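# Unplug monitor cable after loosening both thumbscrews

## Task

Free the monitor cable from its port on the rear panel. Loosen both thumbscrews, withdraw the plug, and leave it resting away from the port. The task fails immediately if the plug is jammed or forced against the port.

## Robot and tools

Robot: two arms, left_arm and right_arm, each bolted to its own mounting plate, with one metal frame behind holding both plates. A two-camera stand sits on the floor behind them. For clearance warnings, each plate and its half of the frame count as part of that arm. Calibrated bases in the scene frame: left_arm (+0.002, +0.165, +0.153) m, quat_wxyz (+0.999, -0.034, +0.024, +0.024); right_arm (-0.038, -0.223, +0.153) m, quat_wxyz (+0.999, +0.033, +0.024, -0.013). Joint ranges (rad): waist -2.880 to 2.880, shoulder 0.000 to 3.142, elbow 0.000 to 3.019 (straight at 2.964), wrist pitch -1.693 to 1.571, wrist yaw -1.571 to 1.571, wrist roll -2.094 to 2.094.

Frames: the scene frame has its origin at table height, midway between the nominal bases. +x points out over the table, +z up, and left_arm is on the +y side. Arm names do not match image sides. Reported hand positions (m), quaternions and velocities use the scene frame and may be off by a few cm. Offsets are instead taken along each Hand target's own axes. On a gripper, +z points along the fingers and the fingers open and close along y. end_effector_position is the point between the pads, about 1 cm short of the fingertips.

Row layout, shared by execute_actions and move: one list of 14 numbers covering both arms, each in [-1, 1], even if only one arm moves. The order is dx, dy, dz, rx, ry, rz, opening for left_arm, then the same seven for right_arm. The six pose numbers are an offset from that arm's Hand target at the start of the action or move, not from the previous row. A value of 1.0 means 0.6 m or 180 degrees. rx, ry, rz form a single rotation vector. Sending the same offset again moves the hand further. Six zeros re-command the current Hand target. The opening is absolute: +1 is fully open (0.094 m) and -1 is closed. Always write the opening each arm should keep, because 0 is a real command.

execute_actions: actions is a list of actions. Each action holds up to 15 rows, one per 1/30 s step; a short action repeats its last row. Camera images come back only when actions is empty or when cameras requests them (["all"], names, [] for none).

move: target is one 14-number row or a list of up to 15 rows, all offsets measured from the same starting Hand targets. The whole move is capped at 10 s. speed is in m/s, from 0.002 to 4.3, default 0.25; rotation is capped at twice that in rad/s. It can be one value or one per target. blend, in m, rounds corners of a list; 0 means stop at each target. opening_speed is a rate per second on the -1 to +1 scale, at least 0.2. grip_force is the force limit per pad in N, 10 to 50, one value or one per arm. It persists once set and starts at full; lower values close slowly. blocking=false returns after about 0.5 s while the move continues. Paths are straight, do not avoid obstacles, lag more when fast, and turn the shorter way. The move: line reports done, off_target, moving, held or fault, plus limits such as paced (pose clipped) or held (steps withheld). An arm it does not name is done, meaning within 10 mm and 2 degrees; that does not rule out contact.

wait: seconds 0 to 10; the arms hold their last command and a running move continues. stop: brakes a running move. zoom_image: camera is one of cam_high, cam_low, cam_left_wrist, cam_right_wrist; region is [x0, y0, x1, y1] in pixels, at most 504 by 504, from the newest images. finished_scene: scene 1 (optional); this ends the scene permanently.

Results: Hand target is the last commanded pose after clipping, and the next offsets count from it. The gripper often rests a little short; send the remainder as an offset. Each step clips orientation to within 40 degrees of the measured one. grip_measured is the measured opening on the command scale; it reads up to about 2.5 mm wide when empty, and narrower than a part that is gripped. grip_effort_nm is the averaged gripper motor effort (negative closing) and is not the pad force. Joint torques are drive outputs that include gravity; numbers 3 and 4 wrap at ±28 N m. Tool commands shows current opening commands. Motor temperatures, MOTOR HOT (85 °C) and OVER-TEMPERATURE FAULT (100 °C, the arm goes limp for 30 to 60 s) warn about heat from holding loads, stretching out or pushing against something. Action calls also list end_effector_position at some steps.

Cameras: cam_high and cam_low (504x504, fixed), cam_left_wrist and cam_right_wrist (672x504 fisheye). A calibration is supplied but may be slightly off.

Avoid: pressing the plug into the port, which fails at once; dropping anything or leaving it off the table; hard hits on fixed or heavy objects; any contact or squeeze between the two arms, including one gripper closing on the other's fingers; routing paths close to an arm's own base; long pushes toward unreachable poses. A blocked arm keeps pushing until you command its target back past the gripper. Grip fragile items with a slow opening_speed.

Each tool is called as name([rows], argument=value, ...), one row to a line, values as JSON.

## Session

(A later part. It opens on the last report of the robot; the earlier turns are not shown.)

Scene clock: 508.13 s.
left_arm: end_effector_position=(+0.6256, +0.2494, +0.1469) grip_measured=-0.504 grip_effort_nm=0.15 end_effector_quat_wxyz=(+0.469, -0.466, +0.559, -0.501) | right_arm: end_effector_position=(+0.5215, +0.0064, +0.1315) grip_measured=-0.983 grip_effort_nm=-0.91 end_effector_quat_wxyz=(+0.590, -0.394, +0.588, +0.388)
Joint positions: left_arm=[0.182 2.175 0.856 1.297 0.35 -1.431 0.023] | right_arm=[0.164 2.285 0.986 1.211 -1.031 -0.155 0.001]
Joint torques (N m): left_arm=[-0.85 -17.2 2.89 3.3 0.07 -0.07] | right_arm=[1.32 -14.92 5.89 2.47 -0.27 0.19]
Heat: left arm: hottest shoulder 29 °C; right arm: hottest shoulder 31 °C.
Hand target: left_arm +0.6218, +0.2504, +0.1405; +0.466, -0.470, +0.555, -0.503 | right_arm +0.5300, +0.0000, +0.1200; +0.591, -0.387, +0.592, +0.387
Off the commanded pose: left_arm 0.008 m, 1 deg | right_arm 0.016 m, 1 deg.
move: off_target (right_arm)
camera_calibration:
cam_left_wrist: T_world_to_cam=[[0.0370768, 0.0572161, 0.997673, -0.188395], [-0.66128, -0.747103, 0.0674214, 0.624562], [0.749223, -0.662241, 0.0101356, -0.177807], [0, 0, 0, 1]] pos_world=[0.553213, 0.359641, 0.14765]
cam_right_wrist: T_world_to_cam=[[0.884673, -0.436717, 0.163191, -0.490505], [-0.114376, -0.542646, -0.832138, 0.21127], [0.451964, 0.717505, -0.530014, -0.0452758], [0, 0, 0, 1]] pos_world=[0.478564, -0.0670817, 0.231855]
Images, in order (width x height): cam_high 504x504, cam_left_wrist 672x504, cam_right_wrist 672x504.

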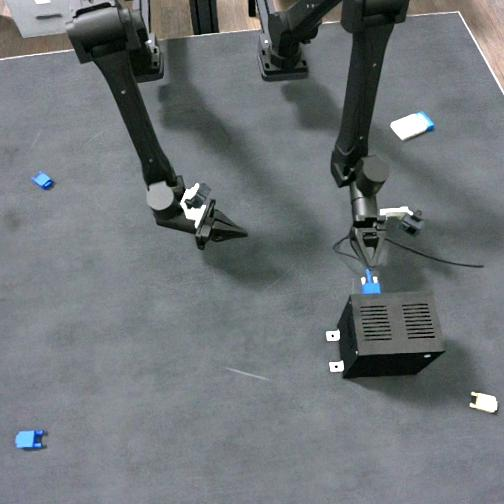

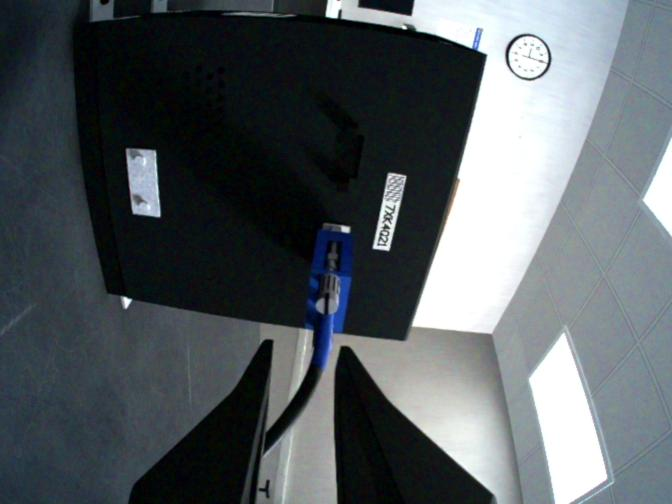

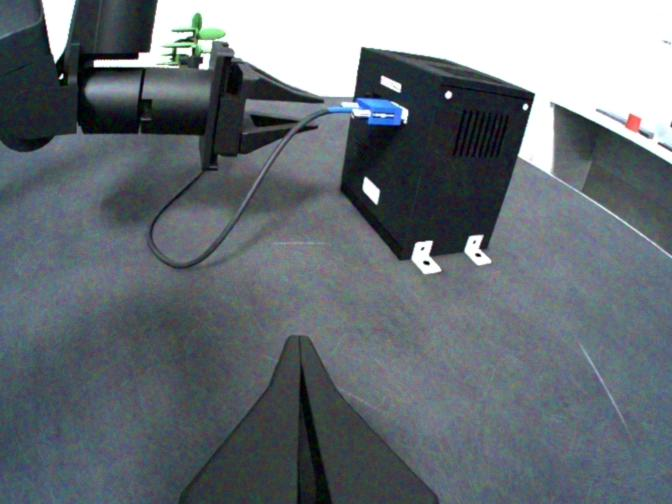

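move(target=[-0.0023, 0.0067, 0.0600, 0,0,0,-0.42, 0,0,0,0,0,0,-1], speed=0.08, cameras=["cam_left_wrist","cam_high","cam_right_wrist"])

zoom_image(camera="cam_left_wrist", region=[220, 240, 400, 400])

zoom_image(camera="cam_right_wrist", region=[290, 70, 410, 150])

zoom_image(camera="cam_high", region=[350, 240, 410, 300])

Scene clock: 517.87 s.
left_arm: end_effector_position=(+0.6500, +0.2509, +0.1458) grip_measured=-0.423 grip_effort_nm=0.15 end_effector_quat_wxyz=(+0.475, -0.465, +0.555, -0.501) | right_arm: end_effector_position=(+0.5215, +0.0064, +0.1315) grip_measured=-0.983 grip_effort_nm=-0.91 end_effector_quat_wxyz=(+0.590, -0.394, +0.588, +0.388)
Joint positions: left_arm=[0.171 2.201 0.927 1.263 0.332 -1.432 0.027] | right_arm=[0.164 2.285 0.986 1.211 -1.031 -0.155 0.001]
Joint torques (N m): left_arm=[-1.73 -17.03 6.02 1.96 -0.08 -0.08] | right_arm=[1.38 -14.92 5.87 2.45 -0.27 0.19]
Heat: left arm: hottest shoulder 29 °C; right arm: hottest shoulder 31 °C.
Hand target: left_arm +0.6574, +0.2477, +0.1344; +0.466, -0.470, +0.555, -0.503 | right_arm +0.5300, +0.0000, +0.1200; +0.591, -0.387, +0.592, +0.387
Off the commanded pose: left_arm 0.014 m, 1 deg | right_arm 0.016 m, 1 deg.
move: off_target (left_arm, right_arm)
camera_calibration:
cam_left_wrist: T_world_to_cam=[[0.0268506, 0.0548535, 0.998133, -0.181051], [-0.656288, -0.752201, 0.0589927, 0.641218], [0.754033, -0.656647, 0.0158027, -0.200431], [0, 0, 0, 1]] pos_world=[0.576816, 0.360644, 0.146053]
cam_right_wrist: T_world_to_cam=[[0.884673, -0.436717, 0.163191, -0.490505], [-0.114376, -0.542646, -0.832138, 0.21127], [0.451964, 0.717505, -0.530014, -0.0452758], [0, 0, 0, 1]] pos_world=[0.478564, -0.0670817, 0.231855]
Images, in order (width x height): cam_high 504x504, cam_left_wrist 672x504, cam_right_wrist 672x504.

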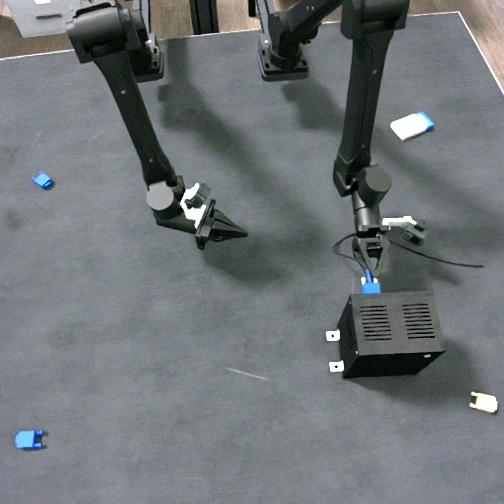

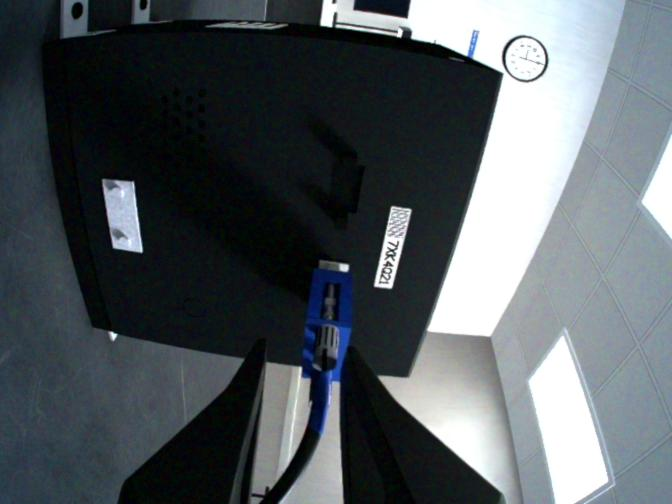

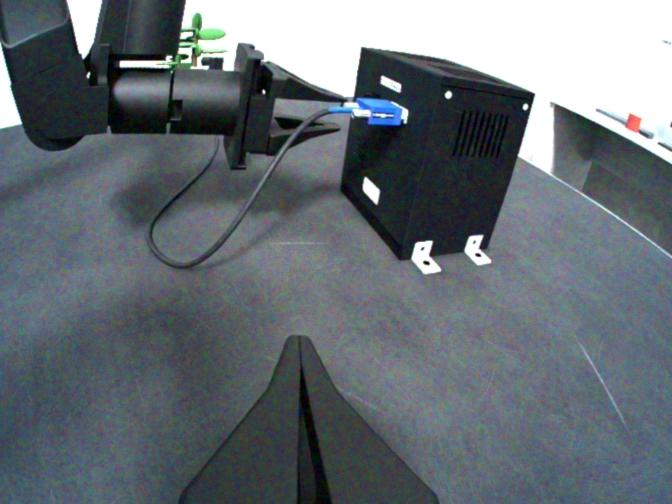

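Scaled by 2.800 from the camera's 672x504 image, which has a finer 960x720 frame.

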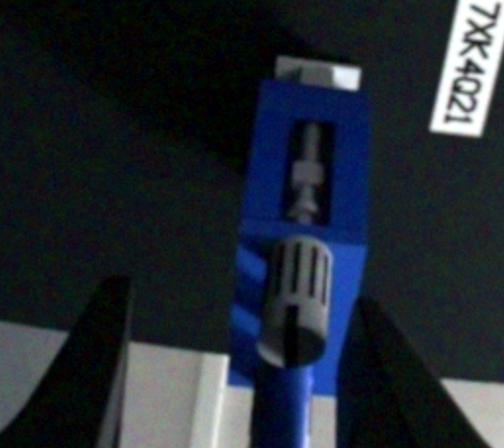

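Scaled by 4.200 from the camera's 672x504 image, which has a finer 960x720 frame.

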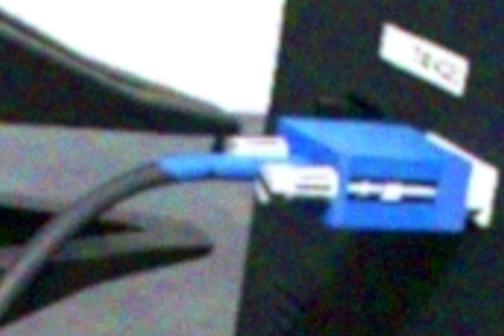

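Scaled by 8.400 from the camera's 504x504 image, which has a finer 720x720 frame.

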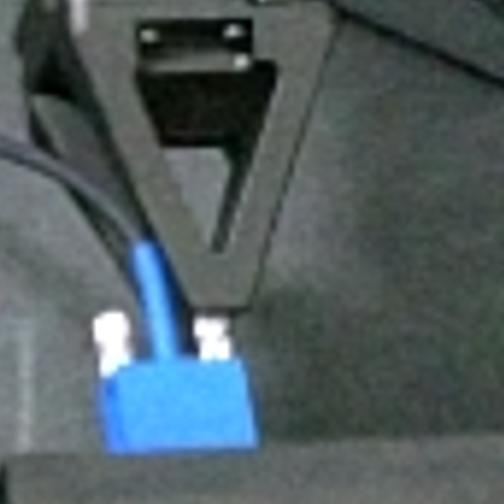

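move(target=[0, 0.0, 0.0110, 0,0,0,-0.42, 0,0,0,0,0,0,-1], speed=0.08, cameras=["cam_left_wrist","cam_high","cam_right_wrist"])

zoom_image(camera="cam_left_wrist", region=[220, 240, 400, 400])

zoom_image(camera="cam_high", region=[350, 240, 410, 300])

Scene clock: 520.37 s.
left_arm: end_effector_position=(+0.6563, +0.2512, +0.1453) grip_measured=-0.423 grip_effort_nm=0.15 end_effector_quat_wxyz=(+0.475, -0.465, +0.555, -0.500) | right_arm: end_effector_position=(+0.5215, +0.0064, +0.1315) grip_measured=-0.983 grip_effort_nm=-0.91 end_effector_quat_wxyz=(+0.590, -0.394, +0.588, +0.388)
Joint positions: left_arm=[0.168 2.206 0.946 1.249 0.328 -1.432 0.027] | right_arm=[0.164 2.285 0.986 1.211 -1.031 -0.155 0.001]
Joint torques (N m): left_arm=[-1.85 -16.97 6.11 1.99 -0.07 -0.08] | right_arm=[1.38 -14.92 5.9 2.43 -0.27 0.18]
Heat: left arm: hottest shoulder 29 °C; right arm: hottest shoulder 31 °C.
Hand target: left_arm +0.6640, +0.2469, +0.1341; +0.466, -0.470, +0.555, -0.503 | right_arm +0.5300, +0.0000, +0.1200; +0.591, -0.387, +0.592, +0.387
Off the commanded pose: left_arm 0.014 m, 1 deg | right_arm 0.016 m, 1 deg.
move: off_target (left_arm, right_arm)
camera_calibration:
cam_left_wrist: T_world_to_cam=[[0.0272671, 0.0548818, 0.99812, -0.181177], [-0.65514, -0.753176, 0.0593109, 0.645027], [0.755015, -0.655526, 0.0154184, -0.205815], [0, 0, 0, 1]] pos_world=[0.582917, 0.360845, 0.145753]
cam_right_wrist: T_world_to_cam=[[0.884673, -0.436717, 0.163191, -0.490505], [-0.114376, -0.542646, -0.832138, 0.21127], [0.451964, 0.717505, -0.530014, -0.0452758], [0, 0, 0, 1]] pos_world=[0.478564, -0.0670817, 0.231855]
Images, in order (width x height): cam_high 504x504, cam_left_wrist 672x504, cam_right_wrist 672x504.

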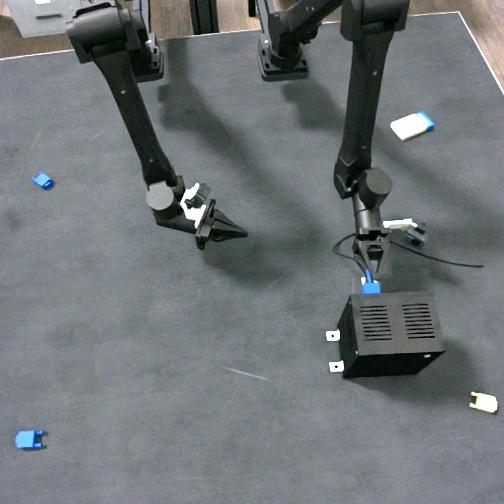

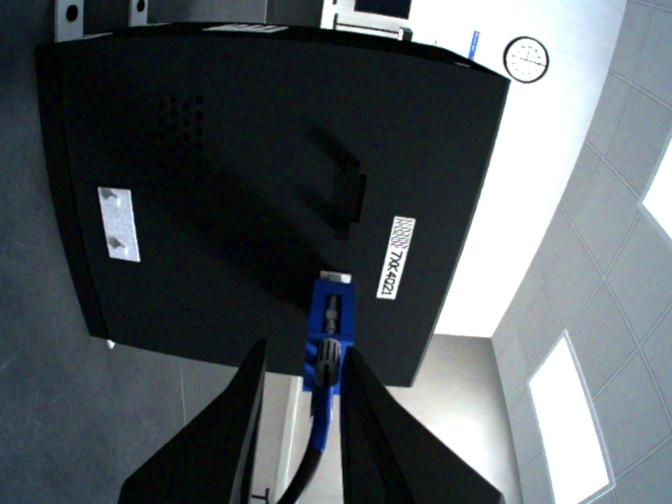

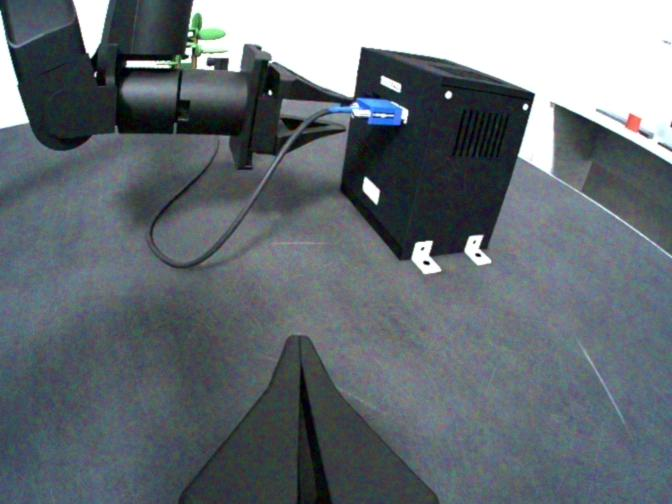

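Scaled by 2.800 from the camera's 672x504 image, which has a finer 960x720 frame.

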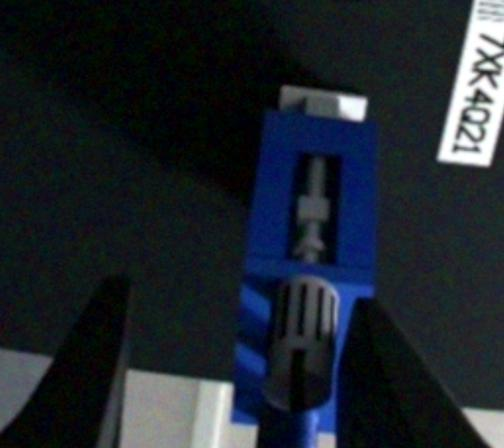

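Scaled by 8.400 from the camera's 504x504 image, which has a finer 720x720 frame.

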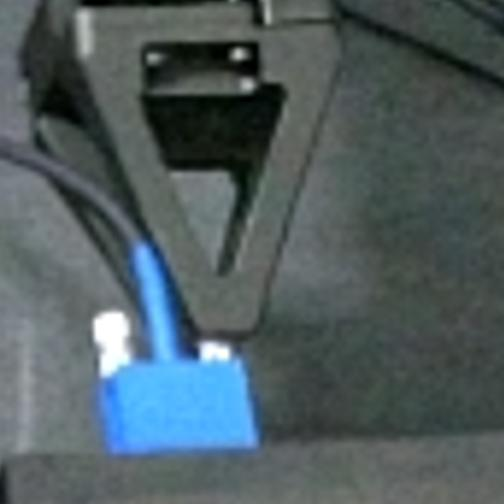

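move([
  [0.0125, 0.0, 0.0, 0,0,0,-0.42, 0,0,0,0,0,0,-1],
  [0.0125, 0.0, 0.0, 0,0,0,-0.50, 0,0,0,0,0,0,-1],
], speed=0.08, opening_speed=0.4, cameras=["cam_left_wrist"])

zoom_image(camera="cam_left_wrist", region=[220, 240, 400, 400])

Scene clock: 523.57 s.
left_arm: end_effector_position=(+0.6576, +0.2447, +0.1452) grip_measured=-0.496 grip_effort_nm=-0.19 end_effector_quat_wxyz=(+0.475, -0.466, +0.555, -0.500) | right_arm: end_effector_position=(+0.5215, +0.0064, +0.1315) grip_measured=-0.983 grip_effort_nm=-0.91 end_effector_quat_wxyz=(+0.590, -0.394, +0.588, +0.388)
Joint positions: left_arm=[0.155 2.207 0.946 1.249 0.313 -1.432 0.024] | right_arm=[0.164 2.285 0.986 1.211 -1.031 -0.155 0.001]
Joint torques (N m): left_arm=[-1.9 -17.2 5.71 2.3 -0.06 -0.08] | right_arm=[1.26 -14.92 5.9 2.45 -0.27 0.19]
Heat: left arm: hottest shoulder 29 °C; right arm: hottest shoulder 31 °C.
Hand target: left_arm +0.6631, +0.2396, +0.1339; +0.466, -0.470, +0.555, -0.503 | right_arm +0.5300, +0.0000, +0.1200; +0.591, -0.387, +0.592, +0.387
Off the commanded pose: left_arm 0.014 m, 1 deg | right_arm 0.016 m, 1 deg.
move: off_target (left_arm, right_arm); target 2's new opening was sent with left_arm's hand 0.014 m and 1 deg from that target
camera_calibration:
cam_left_wrist: T_world_to_cam=[[0.0280669, 0.054861, 0.998099, -0.181205], [-0.65426, -0.753899, 0.0598365, 0.640515], [0.755749, -0.654696, 0.0147337, -0.211669], [0, 0, 0, 1]] pos_world=[0.584118, 0.354246, 0.145653]
Images, in order (width x height): cam_left_wrist 672x504.

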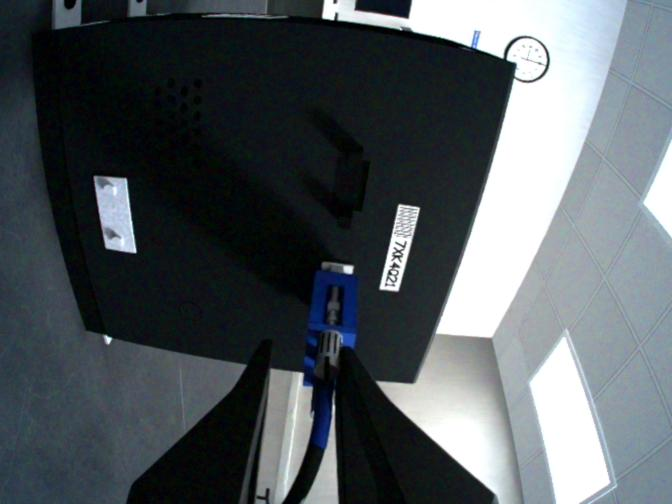

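Scaled by 2.800 from the camera's 672x504 image, which has a finer 960x720 frame.

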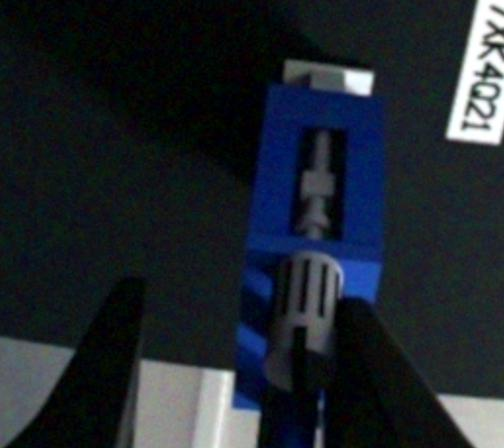

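move([
  [0, 0.0, 0.0, 0,0,0,-0.55, 0,0,0,0,0,0,-1],
  [-0.042, 0.0, 0.0, 0,0,0,-0.55, 0,0,0,0,0,0,-1],
], speed=0.06, opening_speed=0.4, cameras=["cam_left_wrist"])

zoom_image(camera="cam_left_wrist", region=[220, 240, 400, 400])

Scene clock: 526.73 s.
left_arm: end_effector_position=(+0.6595, +0.2617, +0.1459) grip_measured=-0.547 grip_effort_nm=-0.17 end_effector_quat_wxyz=(+0.473, -0.463, +0.557, -0.502) | right_arm: end_effector_position=(+0.5215, +0.0064, +0.1315) grip_measured=-0.983 grip_effort_nm=-0.91 end_effector_quat_wxyz=(+0.590, -0.394, +0.588, +0.388)
Joint positions: left_arm=[0.19 2.207 0.962 1.233 0.357 -1.432 0.021] | right_arm=[0.164 2.285 0.986 1.211 -1.031 -0.155 0.001]
Joint torques (N m): left_arm=[-1.2 -17.32 6.31 1.92 0.08 -0.07] | right_arm=[1.26 -14.92 5.91 2.44 -0.27 0.19]
Heat: left arm: hottest shoulder 29 °C; right arm: hottest shoulder 31 °C.
Hand target: left_arm +0.6662, +0.2644, +0.1349; +0.466, -0.470, +0.555, -0.503 | right_arm +0.5300, +0.0000, +0.1200; +0.591, -0.387, +0.592, +0.387
Off the commanded pose: left_arm 0.013 m, 1 deg | right_arm 0.016 m, 1 deg.
move: off_target (left_arm, right_arm)
camera_calibration:
cam_left_wrist: T_world_to_cam=[[0.0282656, 0.0556062, 0.998053, -0.183135], [-0.660289, -0.748578, 0.0604067, 0.657056], [0.750479, -0.660711, 0.0155572, -0.19706], [0, 0, 0, 1]] pos_world=[0.586913, 0.371842, 0.146153]
Images, in order (width x height): cam_left_wrist 672x504.

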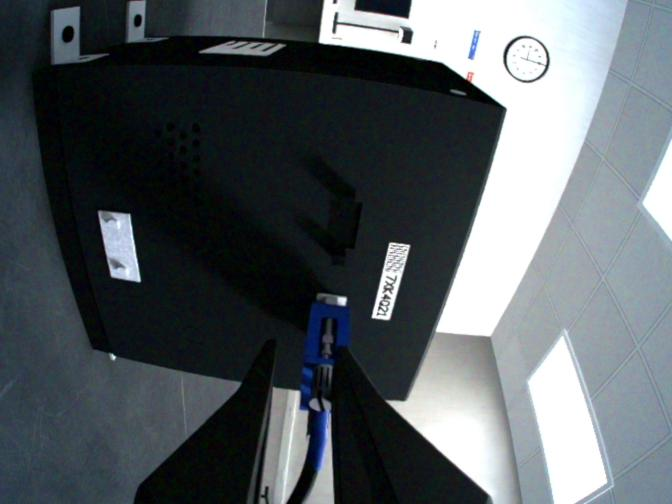

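Scaled by 2.800 from the camera's 672x504 image, which has a finer 960x720 frame.

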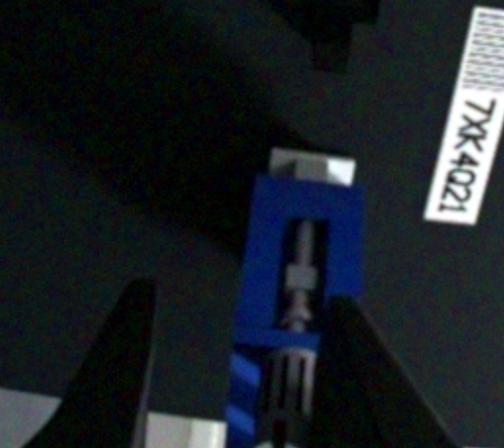

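zoom_image(camera="cam_left_wrist", region=[280, 350, 370, 440])

Scaled by 5.600 from the camera's 672x504 image, which has a finer 960x720 frame.

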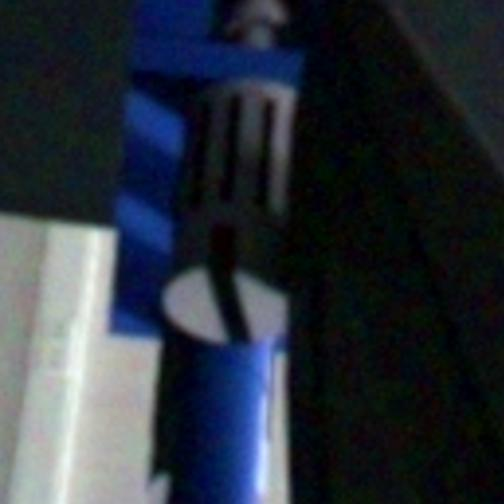

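move([
  [0, 0.0, 0.0, 0,0,0,-0.45, 0,0,0,0,0,0,-1],
  [0.0413, 0.0, 0.0, 0,0,0,-0.45, 0,0,0,0,0,0,-1],
  [0.0413, 0.0, 0.0, 0,0,0,-0.56, 0,0,0,0,0,0,-1],
], speed=0.1, opening_speed=0.5, cameras=["cam_left_wrist"])

zoom_image(camera="cam_left_wrist", region=[280, 320, 370, 410])

Scene clock: 531.57 s.
left_arm: end_effector_position=(+0.6627, +0.2492, +0.1474) grip_measured=-0.556 grip_effort_nm=-0.19 end_effector_quat_wxyz=(+0.477, -0.465, +0.553, -0.500) | right_arm: end_effector_position=(+0.5215, +0.0064, +0.1315) grip_measured=-0.983 grip_effort_nm=-0.91 end_effector_quat_wxyz=(+0.590, -0.394, +0.588, +0.388)
Joint positions: left_arm=[0.16 2.208 0.961 1.239 0.315 -1.432 0.021] | right_arm=[0.164 2.285 0.986 1.211 -1.031 -0.155 0.001]
Joint torques (N m): left_arm=[-2.2 -17.26 4.52 2.66 -0.09 -0.08] | right_arm=[1.32 -14.97 5.9 2.44 -0.27 0.18]
Heat: left arm: hottest shoulder 29 °C; right arm: hottest shoulder 31 °C.
Hand target: left_arm +0.6631, +0.2397, +0.1337; +0.466, -0.470, +0.555, -0.503 | right_arm +0.5300, +0.0000, +0.1200; +0.591, -0.387, +0.592, +0.387
Off the commanded pose: left_arm 0.016 m, 1 deg | right_arm 0.016 m, 1 deg.
move: off_target (left_arm, right_arm); target 3's new opening was sent with left_arm's hand 0.015 m and 1 deg from that target
camera_calibration:
cam_left_wrist: T_world_to_cam=[[0.0236822, 0.0541974, 0.998249, -0.180673], [-0.651718, -0.756352, 0.0565254, 0.646592], [0.758091, -0.651916, 0.0174093, -0.215205], [0, 0, 0, 1]] pos_world=[0.58882, 0.358548, 0.147554]
Images, in order (width x height): cam_left_wrist 672x504.

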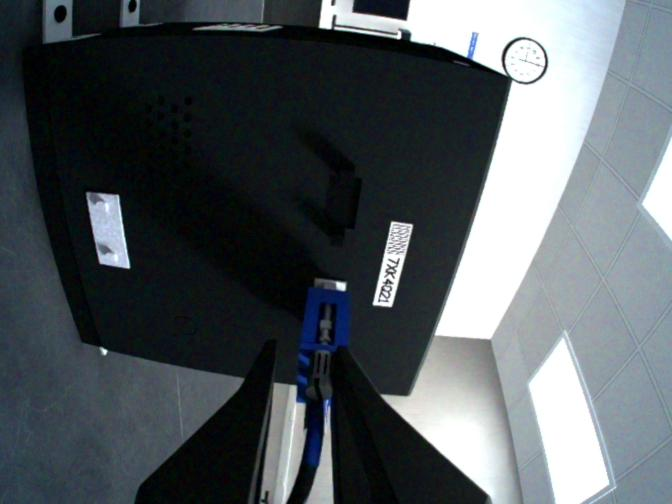

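Scaled by 5.600 from the camera's 672x504 image, which has a finer 960x720 frame.

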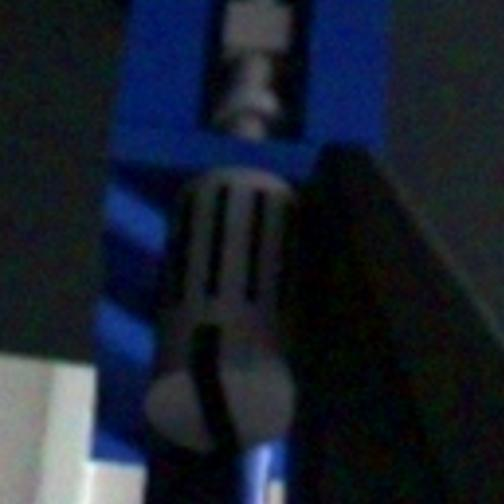

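move([
  [0, 0.0, -0.016, 0,0,0,-0.56, 0,0,0,0,0,0,-1],
  [-0.028, 0.0, -0.016, 0,0,0,-0.57, 0,0,0,0,0,0,-1],
], speed=0.06, opening_speed=0.5, cameras=["cam_left_wrist"])

zoom_image(camera="cam_left_wrist", region=[280, 320, 370, 410])

Scene clock: 536.40 s.
left_arm: end_effector_position=(+0.6573, +0.2550, +0.1468) grip_measured=-0.567 grip_effort_nm=-0.19 end_effector_quat_wxyz=(+0.474, -0.461, +0.555, -0.504) | right_arm: end_effector_position=(+0.5215, +0.0064, +0.1315) grip_measured=-0.983 grip_effort_nm=-0.91 end_effector_quat_wxyz=(+0.590, -0.394, +0.588, +0.388)
Joint positions: left_arm=[0.179 2.208 0.953 1.251 0.348 -1.433 0.02] | right_arm=[0.164 2.285 0.986 1.211 -1.031 -0.155 0.001]
Joint torques (N m): left_arm=[-0.73 -17.9 4.21 2.24 0.06 -0.06] | right_arm=[1.26 -14.97 5.91 2.45 -0.27 0.19]
Heat: left arm: hottest shoulder 29 °C; right arm: hottest shoulder 31 °C.
Hand target: left_arm +0.6557, +0.2577, +0.1351; +0.466, -0.470, +0.555, -0.503 | right_arm +0.5300, +0.0000, +0.1200; +0.591, -0.387, +0.592, +0.387
Off the commanded pose: left_arm 0.012 m, 1 deg | right_arm 0.016 m, 1 deg.
move: off_target (left_arm, right_arm); target 2's new opening was sent with left_arm's hand 0.012 m and 1 deg from that target
camera_calibration:
cam_left_wrist: T_world_to_cam=[[0.0209483, 0.0549279, 0.998271, -0.178726], [-0.662662, -0.746896, 0.0550022, 0.65247], [0.748626, -0.662668, 0.0207524, -0.198899], [0, 0, 0, 1]] pos_world=[0.585012, 0.36534, 0.146657]
Images, in order (width x height): cam_left_wrist 672x504.

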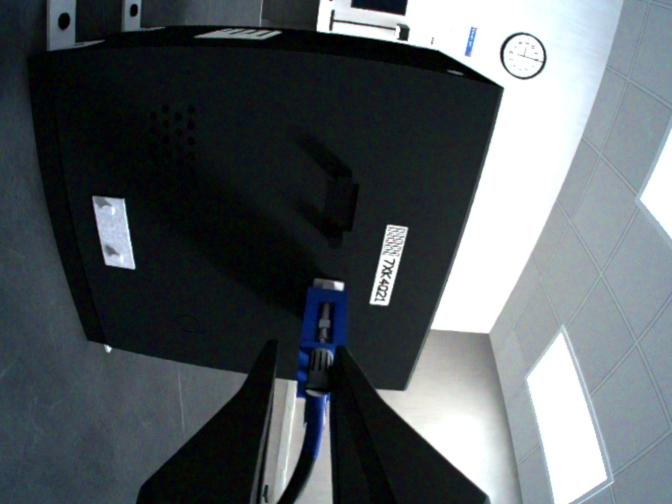

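Scaled by 5.600 from the camera's 672x504 image, which has a finer 960x720 frame.

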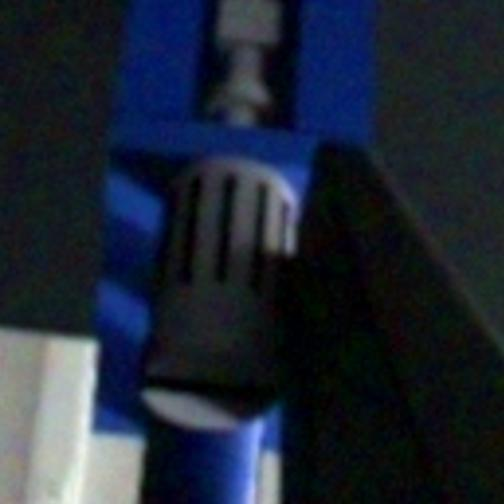

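move([
  [-0.014, 0.0, 0, 0,0,0,-0.57, 0,0,0,0,0,0,-1],
  [-0.014, 0.0, 0, 0,0,0,-0.45, 0,0,0,0,0,0,-1],
  [0.0362, 0.0, 0, 0,0,0,-0.45, 0,0,0,0,0,0,-1],
  [0.0362, 0.0, 0, 0,0,0,-0.57, 0,0,0,0,0,0,-1],
], speed=0.1, opening_speed=0.8, cameras=["cam_left_wrist"])

zoom_image(camera="cam_left_wrist", region=[280, 320, 370, 410])

Scene clock: 541.93 s.
left_arm: end_effector_position=(+0.6573, +0.2407, +0.1465) grip_measured=-0.566 grip_effort_nm=-0.19 end_effector_quat_wxyz=(+0.476, -0.463, +0.554, -0.502) | right_arm: end_effector_position=(+0.5215, +0.0064, +0.1315) grip_measured=-0.983 grip_effort_nm=-0.91 end_effector_quat_wxyz=(+0.590, -0.394, +0.588, +0.388)
Joint positions: left_arm=[0.148 2.208 0.944 1.259 0.311 -1.433 0.02] | right_arm=[0.164 2.285 0.986 1.211 -1.031 -0.155 0.001]
Joint torques (N m): left_arm=[-1.55 -17.79 3.34 2.77 -0.09 -0.08] | right_arm=[1.26 -14.97 5.89 2.43 -0.26 0.19]
Heat: left arm: hottest shoulder 29 °C; right arm: hottest shoulder 31 °C.
Hand target: left_arm +0.6530, +0.2362, +0.1340; +0.466, -0.470, +0.555, -0.503 | right_arm +0.5300, +0.0000, +0.1200; +0.591, -0.387, +0.592, +0.387
Off the commanded pose: left_arm 0.014 m, 1 deg | right_arm 0.016 m, 1 deg.
move: off_target (left_arm, right_arm); target 2's new opening was sent with left_arm's hand 0.011 m and 1 deg from that target; target 4's new opening was sent with left_arm's hand 0.012 m and 1 deg from that target
camera_calibration:
cam_left_wrist: T_world_to_cam=[[0.02176, 0.054759, 0.998262, -0.178112], [-0.657767, -0.751171, 0.0555429, 0.639527], [0.752907, -0.657833, 0.0196732, -0.212217], [0, 0, 0, 1]] pos_world=[0.584315, 0.350544, 0.146456]
Images, in order (width x height): cam_left_wrist 672x504.

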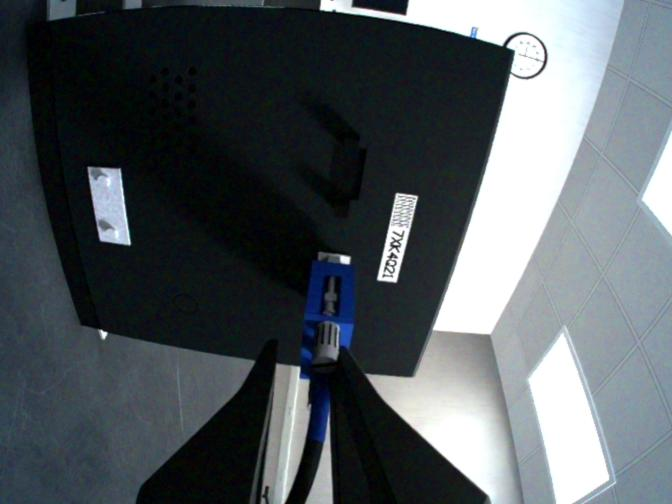

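Scaled by 5.600 from the camera's 672x504 image, which has a finer 960x720 frame.

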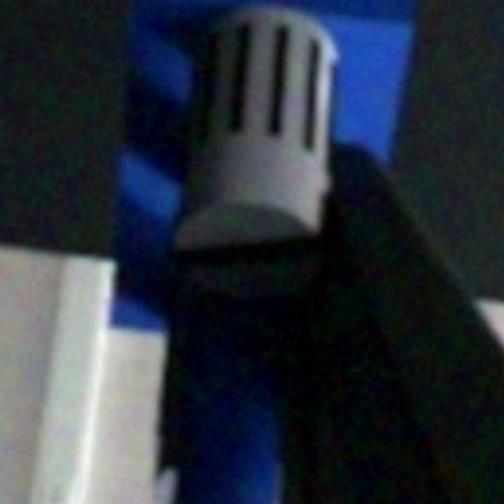

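move([
  [-0.030, 0.0, 0, 0,0,0,-0.57, 0,0,0,0,0,0,-1],
], speed=0.08, cameras=["cam_left_wrist"])

zoom_image(camera="cam_left_wrist", region=[280, 320, 370, 410])

Scene clock: 544.30 s.
left_arm: end_effector_position=(+0.6550, +0.2493, +0.1461) grip_measured=-0.567 grip_effort_nm=-0.18 end_effector_quat_wxyz=(+0.473, -0.460, +0.556, -0.505) | right_arm: end_effector_position=(+0.5215, +0.0064, +0.1315) grip_measured=-0.983 grip_effort_nm=-0.91 end_effector_quat_wxyz=(+0.590, -0.394, +0.588, +0.388)
Joint positions: left_arm=[0.169 2.208 0.944 1.259 0.342 -1.433 0.02] | right_arm=[0.164 2.285 0.986 1.211 -1.031 -0.155 0.001]
Joint torques (N m): left_arm=[-0.56 -17.67 4.64 2.07 0.03 -0.07] | right_arm=[1.32 -14.97 5.9 2.44 -0.27 0.18]
Heat: left arm: hottest shoulder 29 °C; right arm: hottest shoulder 31 °C.
Hand target: left_arm +0.6552, +0.2539, +0.1349; +0.466, -0.470, +0.555, -0.503 | right_arm +0.5300, +0.0000, +0.1200; +0.591, -0.387, +0.592, +0.387
Off the commanded pose: left_arm 0.012 m, 1 deg | right_arm 0.016 m, 1 deg.
move: off_target (left_arm, right_arm)
camera_calibration:
cam_left_wrist: T_world_to_cam=[[0.0213015, 0.0550956, 0.998254, -0.177946], [-0.664893, -0.744889, 0.0552999, 0.647608], [0.746635, -0.66491, 0.0207654, -0.199066], [0, 0, 0, 1]] pos_world=[0.58301, 0.359839, 0.145957]
Images, in order (width x height): cam_left_wrist 672x504.

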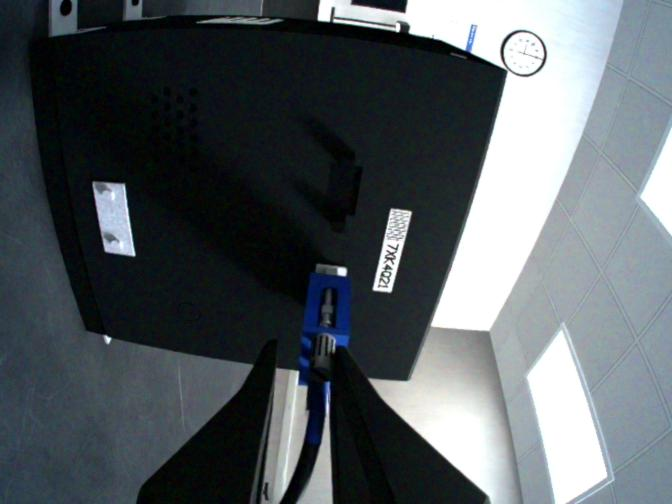

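Scaled by 5.600 from the camera's 672x504 image, which has a finer 960x720 frame.

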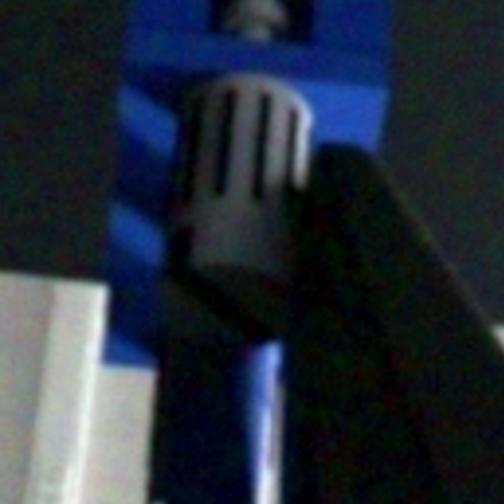

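move([
  [-0.0202, 0.0, 0, 0,0,0,-0.57, 0,0,0,0,0,0,-1],
], speed=0.08, cameras=["cam_left_wrist"])

zoom_image(camera="cam_left_wrist", region=[280, 340, 370, 430])

move([
  [0.0, 0.0, 0, 0,0,0,-0.38, 0,0,0,0,0,0,-1],
], speed=0.08, cameras=["cam_left_wrist"])

zoom_image(camera="cam_left_wrist", region=[280, 340, 370, 430])

Scene clock: 547.37 s.
left_arm: end_effector_position=(+0.6532, +0.2631, +0.1443) grip_measured=-0.567 grip_effort_nm=-0.17 end_effector_quat_wxyz=(+0.473, -0.463, +0.556, -0.503) | right_arm: end_effector_position=(+0.5215, +0.0064, +0.1315) grip_measured=-0.983 grip_effort_nm=-0.91 end_effector_quat_wxyz=(+0.590, -0.394, +0.588, +0.388)
Joint positions: left_arm=[0.196 2.208 0.947 1.25 0.364 -1.433 0.02] | right_arm=[0.164 2.285 0.986 1.211 -1.031 -0.155 0.001]
Joint torques (N m): left_arm=[-0.73 -17.96 5.33 1.94 0.07 -0.07] | right_arm=[1.26 -14.92 5.91 2.44 -0.26 0.19]
Heat: left arm: hottest shoulder 29 °C; right arm: hottest shoulder 31 °C.
Hand target: left_arm +0.6568, +0.2661, +0.1354; +0.466, -0.470, +0.555, -0.503 | right_arm +0.5300, +0.0000, +0.1200; +0.591, -0.387, +0.592, +0.387
Off the commanded pose: left_arm 0.010 m, 1 deg | right_arm 0.016 m, 1 deg.
move: off_target (right_arm)
camera_calibration:
cam_left_wrist: T_world_to_cam=[[0.0268792, 0.0565007, 0.998041, -0.180875], [-0.661106, -0.747878, 0.0601434, 0.654438], [0.749811, -0.661428, 0.0172507, -0.190978], [0, 0, 0, 1]] pos_world=[0.580713, 0.373341, 0.144455]
Images, in order (width x height): cam_left_wrist 672x504.

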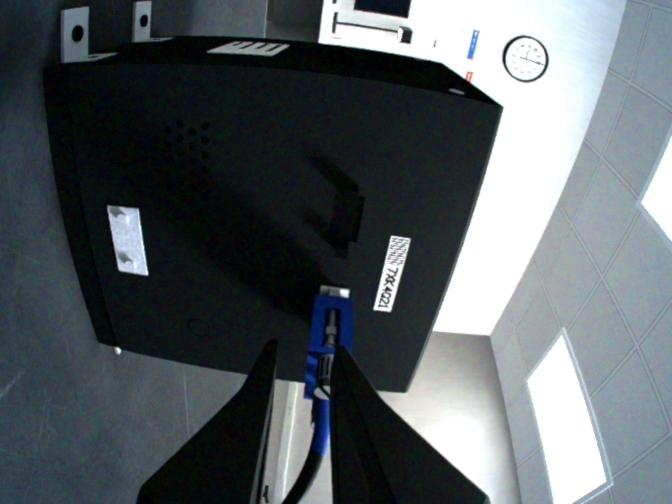

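Scaled by 5.600 from the camera's 672x504 image, which has a finer 960x720 frame.

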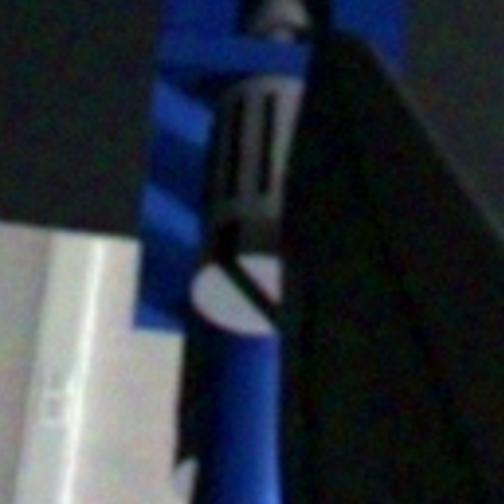

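Scene clock: 547.87 s.
left_arm: end_effector_position=(+0.6532, +0.2631, +0.1443) grip_measured=-0.384 grip_effort_nm=0.15 end_effector_quat_wxyz=(+0.473, -0.463, +0.556, -0.503) | right_arm: end_effector_position=(+0.5215, +0.0064, +0.1315) grip_measured=-0.983 grip_effort_nm=-0.91 end_effector_quat_wxyz=(+0.590, -0.394, +0.588, +0.388)
Joint positions: left_arm=[0.196 2.208 0.947 1.25 0.364 -1.433 0.029] | right_arm=[0.164 2.285 0.986 1.211 -1.031 -0.155 0.001]
Joint torques (N m): left_arm=[-0.97 -17.85 5.35 1.96 0.07 -0.05] | right_arm=[1.32 -14.97 5.93 2.47 -0.26 0.19]
Heat: left arm: hottest shoulder 29 °C; right arm: hottest shoulder 31 °C.
Hand target: left_arm +0.6568, +0.2661, +0.1355; +0.466, -0.470, +0.555, -0.503 | right_arm +0.5300, +0.0000, +0.1200; +0.591, -0.387, +0.592, +0.387
Off the commanded pose: left_arm 0.010 m, 1 deg | right_arm 0.016 m, 1 deg.
move: off_target (right_arm)
camera_calibration:
cam_left_wrist: T_world_to_cam=[[0.0268792, 0.0565007, 0.998041, -0.180875], [-0.661106, -0.747878, 0.0601434, 0.654438], [0.749811, -0.661428, 0.0172507, -0.190978], [0, 0, 0, 1]] pos_world=[0.580713, 0.373341, 0.144455]
Images, in order (width x height): cam_left_wrist 672x504.

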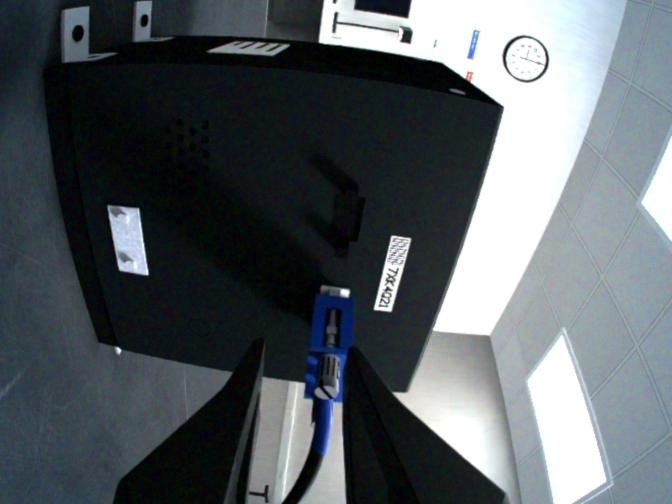

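Scaled by 5.600 from the camera's 672x504 image, which has a finer 960x720 frame.

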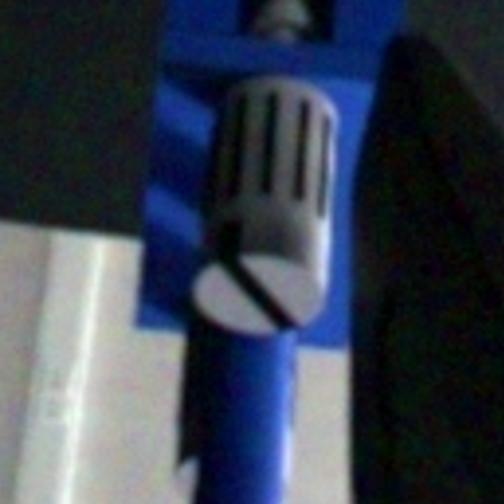

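move([
  [0.048, 0.0, 0, 0,0,0,-0.38, 0,0,0,0,0,0,-1],
  [0.048, 0.0, 0, 0,0,0,-0.57, 0,0,0,0,0,0,-1],
  [0.0077, 0.0, 0, 0,0,0,-0.57, 0,0,0,0,0,0,-1],
  [0.0077, 0.0, 0, 0,0,0,-0.38, 0,0,0,0,0,0,-1],
], speed=0.1, opening_speed=1.0, cameras=["cam_left_wrist","cam_high"])

zoom_image(camera="cam_left_wrist", region=[280, 340, 370, 430])

Scene clock: 554.20 s.
left_arm: end_effector_position=(+0.6547, +0.2581, +0.1462) grip_measured=-0.384 grip_effort_nm=0.15 end_effector_quat_wxyz=(+0.474, -0.461, +0.555, -0.504) | right_arm: end_effector_position=(+0.5215, +0.0064, +0.1315) grip_measured=-0.983 grip_effort_nm=-0.91 end_effector_quat_wxyz=(+0.590, -0.394, +0.588, +0.388)
Joint positions: left_arm=[0.186 2.208 0.948 1.256 0.356 -1.433 0.029] | right_arm=[0.164 2.285 0.986 1.211 -1.031 -0.155 0.001]
Joint torques (N m): left_arm=[-1.03 -17.96 4.88 1.91 0.06 -0.06] | right_arm=[1.32 -14.92 5.91 2.45 -0.27 0.19]
Heat: left arm: hottest shoulder 29 °C; right arm: hottest shoulder 31 °C.
Hand target: left_arm +0.6561, +0.2613, +0.1351; +0.466, -0.470, +0.555, -0.503 | right_arm +0.5300, +0.0000, +0.1200; +0.591, -0.387, +0.592, +0.387
Off the commanded pose: left_arm 0.012 m, 1 deg | right_arm 0.016 m, 1 deg.
move: off_target (left_arm, right_arm); target 2's new opening was sent with left_arm's hand 0.013 m and 1 deg from that target; target 4's new opening was sent with left_arm's hand 0.012 m and 1 deg from that target
camera_calibration:
cam_left_wrist: T_world_to_cam=[[0.0206207, 0.0553269, 0.998255, -0.178097], [-0.662626, -0.746922, 0.0550848, 0.653077], [0.748667, -0.662606, 0.0212589, -0.195004], [0, 0, 0, 1]] pos_world=[0.582412, 0.36844, 0.145957]
Images, in order (width x height): cam_high 504x504, cam_left_wrist 672x504.

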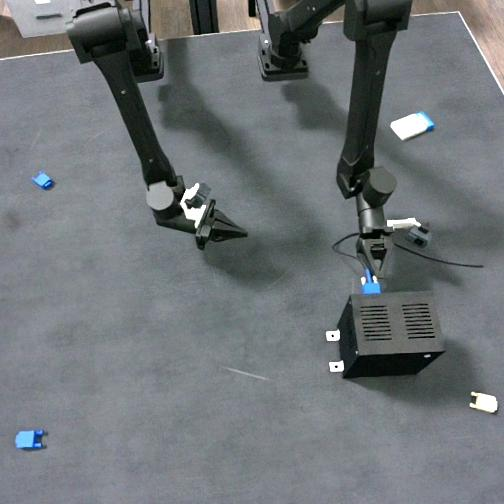

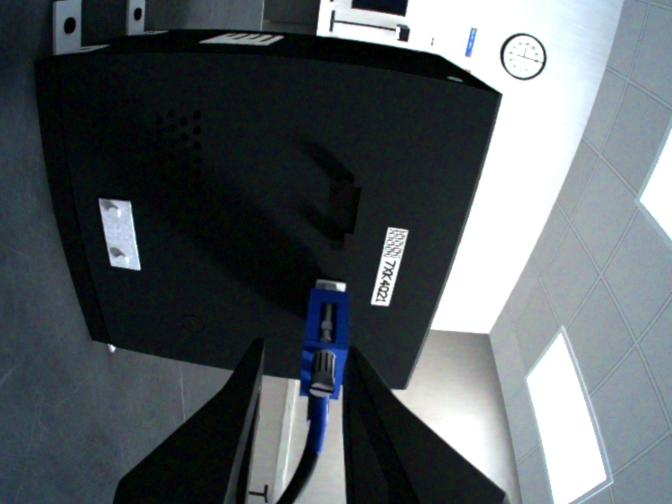

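Scaled by 5.600 from the camera's 672x504 image, which has a finer 960x720 frame.

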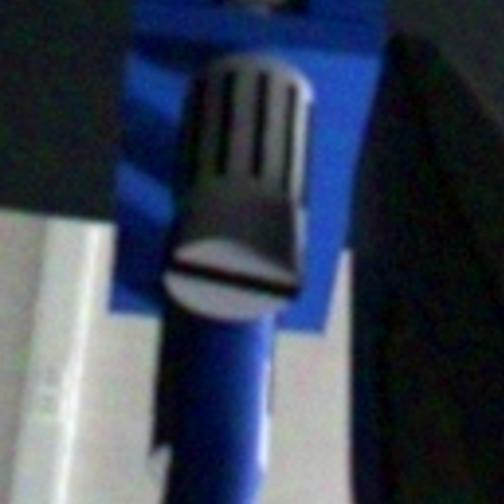

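move([
  [0.0403, 0.0, 0, 0,0,0,-0.38, 0,0,0,0,0,0,-1],
  [0.0403, 0.0, 0, 0,0,0,-0.57, 0,0,0,0,0,0,-1],
  [0, 0.0, 0, 0,0,0,-0.57, 0,0,0,0,0,0,-1],
  [0, 0.0, 0, 0,0,0,-0.38, 0,0,0,0,0,0,-1],
  [0.0403, 0.0, 0, 0,0,0,-0.38, 0,0,0,0,0,0,-1],
  [0.0403, 0.0, 0, 0,0,0,-0.57, 0,0,0,0,0,0,-1],
  [0, 0.0, 0, 0,0,0,-0.57, 0,0,0,0,0,0,-1],
], speed=0.15, cameras=["cam_left_wrist","cam_high"])

zoom_image(camera="cam_left_wrist", region=[280, 340, 370, 430])

zoom_image(camera="cam_high", region=[350, 240, 410, 300])

Scene clock: 562.87 s.
left_arm: end_effector_position=(+0.6546, +0.2586, +0.1463) grip_measured=-0.567 grip_effort_nm=-0.18 end_effector_quat_wxyz=(+0.475, -0.461, +0.555, -0.504) | right_arm: end_effector_position=(+0.5215, +0.0064, +0.1315) grip_measured=-0.983 grip_effort_nm=-0.91 end_effector_quat_wxyz=(+0.590, -0.394, +0.588, +0.388)
Joint positions: left_arm=[0.187 2.208 0.947 1.257 0.355 -1.434 0.02] | right_arm=[0.164 2.285 0.986 1.211 -1.031 -0.155 0.001]
Joint torques (N m): left_arm=[-0.62 -17.9 4.86 1.84 0.07 -0.06] | right_arm=[1.32 -14.92 5.89 2.45 -0.27 0.19]
Heat: left arm: hottest shoulder 29 °C; right arm: hottest shoulder 31 °C.
Hand target: left_arm +0.6561, +0.2615, +0.1352; +0.466, -0.470, +0.555, -0.503 | right_arm +0.5300, +0.0000, +0.1200; +0.591, -0.387, +0.592, +0.387
Off the commanded pose: left_arm 0.012 m, 1 deg | right_arm 0.016 m, 1 deg.
move: off_target (left_arm, right_arm); target 2's new opening was sent with left_arm's hand 0.013 m and 1 deg from that target; target 4's new opening was sent with left_arm's hand 0.012 m and 2 deg from that target; target 6's new opening was sent with left_arm's hand 0.014 m and 1 deg from that target
camera_calibration:
cam_left_wrist: T_world_to_cam=[[0.0199014, 0.0554936, 0.998261, -0.177857], [-0.661748, -0.747724, 0.0547588, 0.653005], [0.749462, -0.661687, 0.021842, -0.195404], [0, 0, 0, 1]] pos_world=[0.582112, 0.368841, 0.146058]
Images, in order (width x height): cam_high 504x504, cam_left_wrist 672x504.

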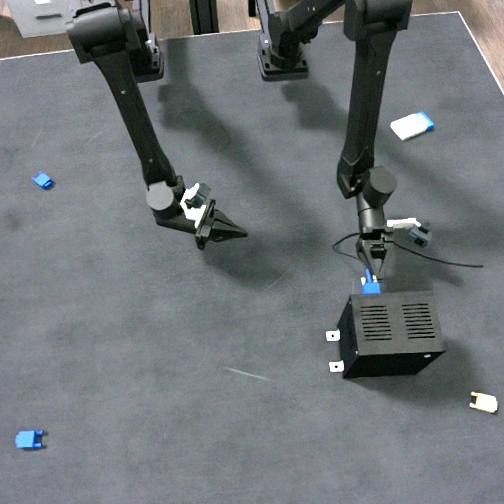

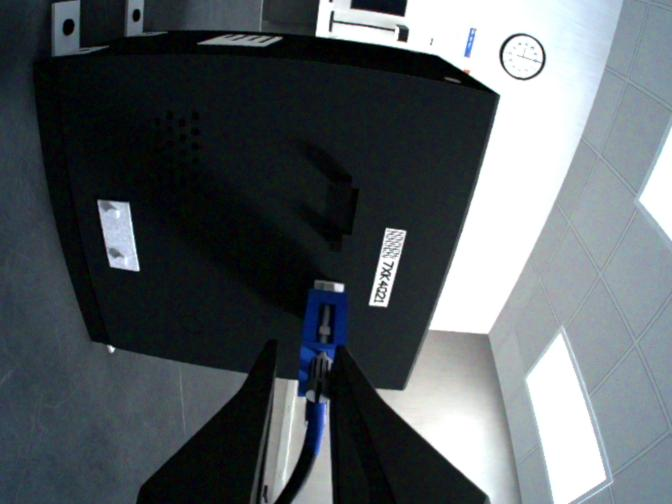

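Scaled by 5.600 from the camera's 672x504 image, which has a finer 960x720 frame.

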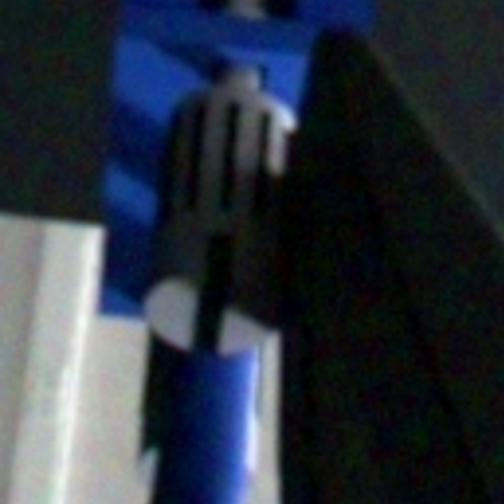

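Scaled by 8.400 from the camera's 504x504 image, which has a finer 720x720 frame.

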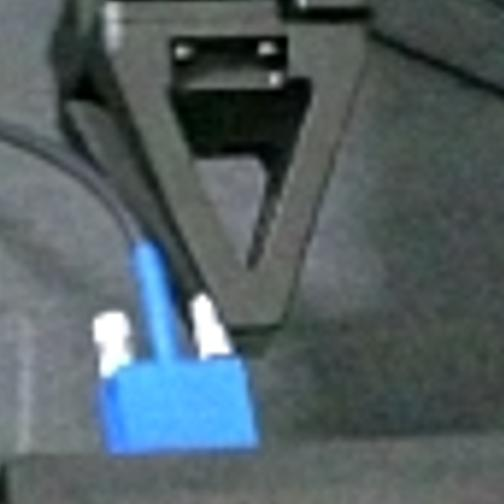

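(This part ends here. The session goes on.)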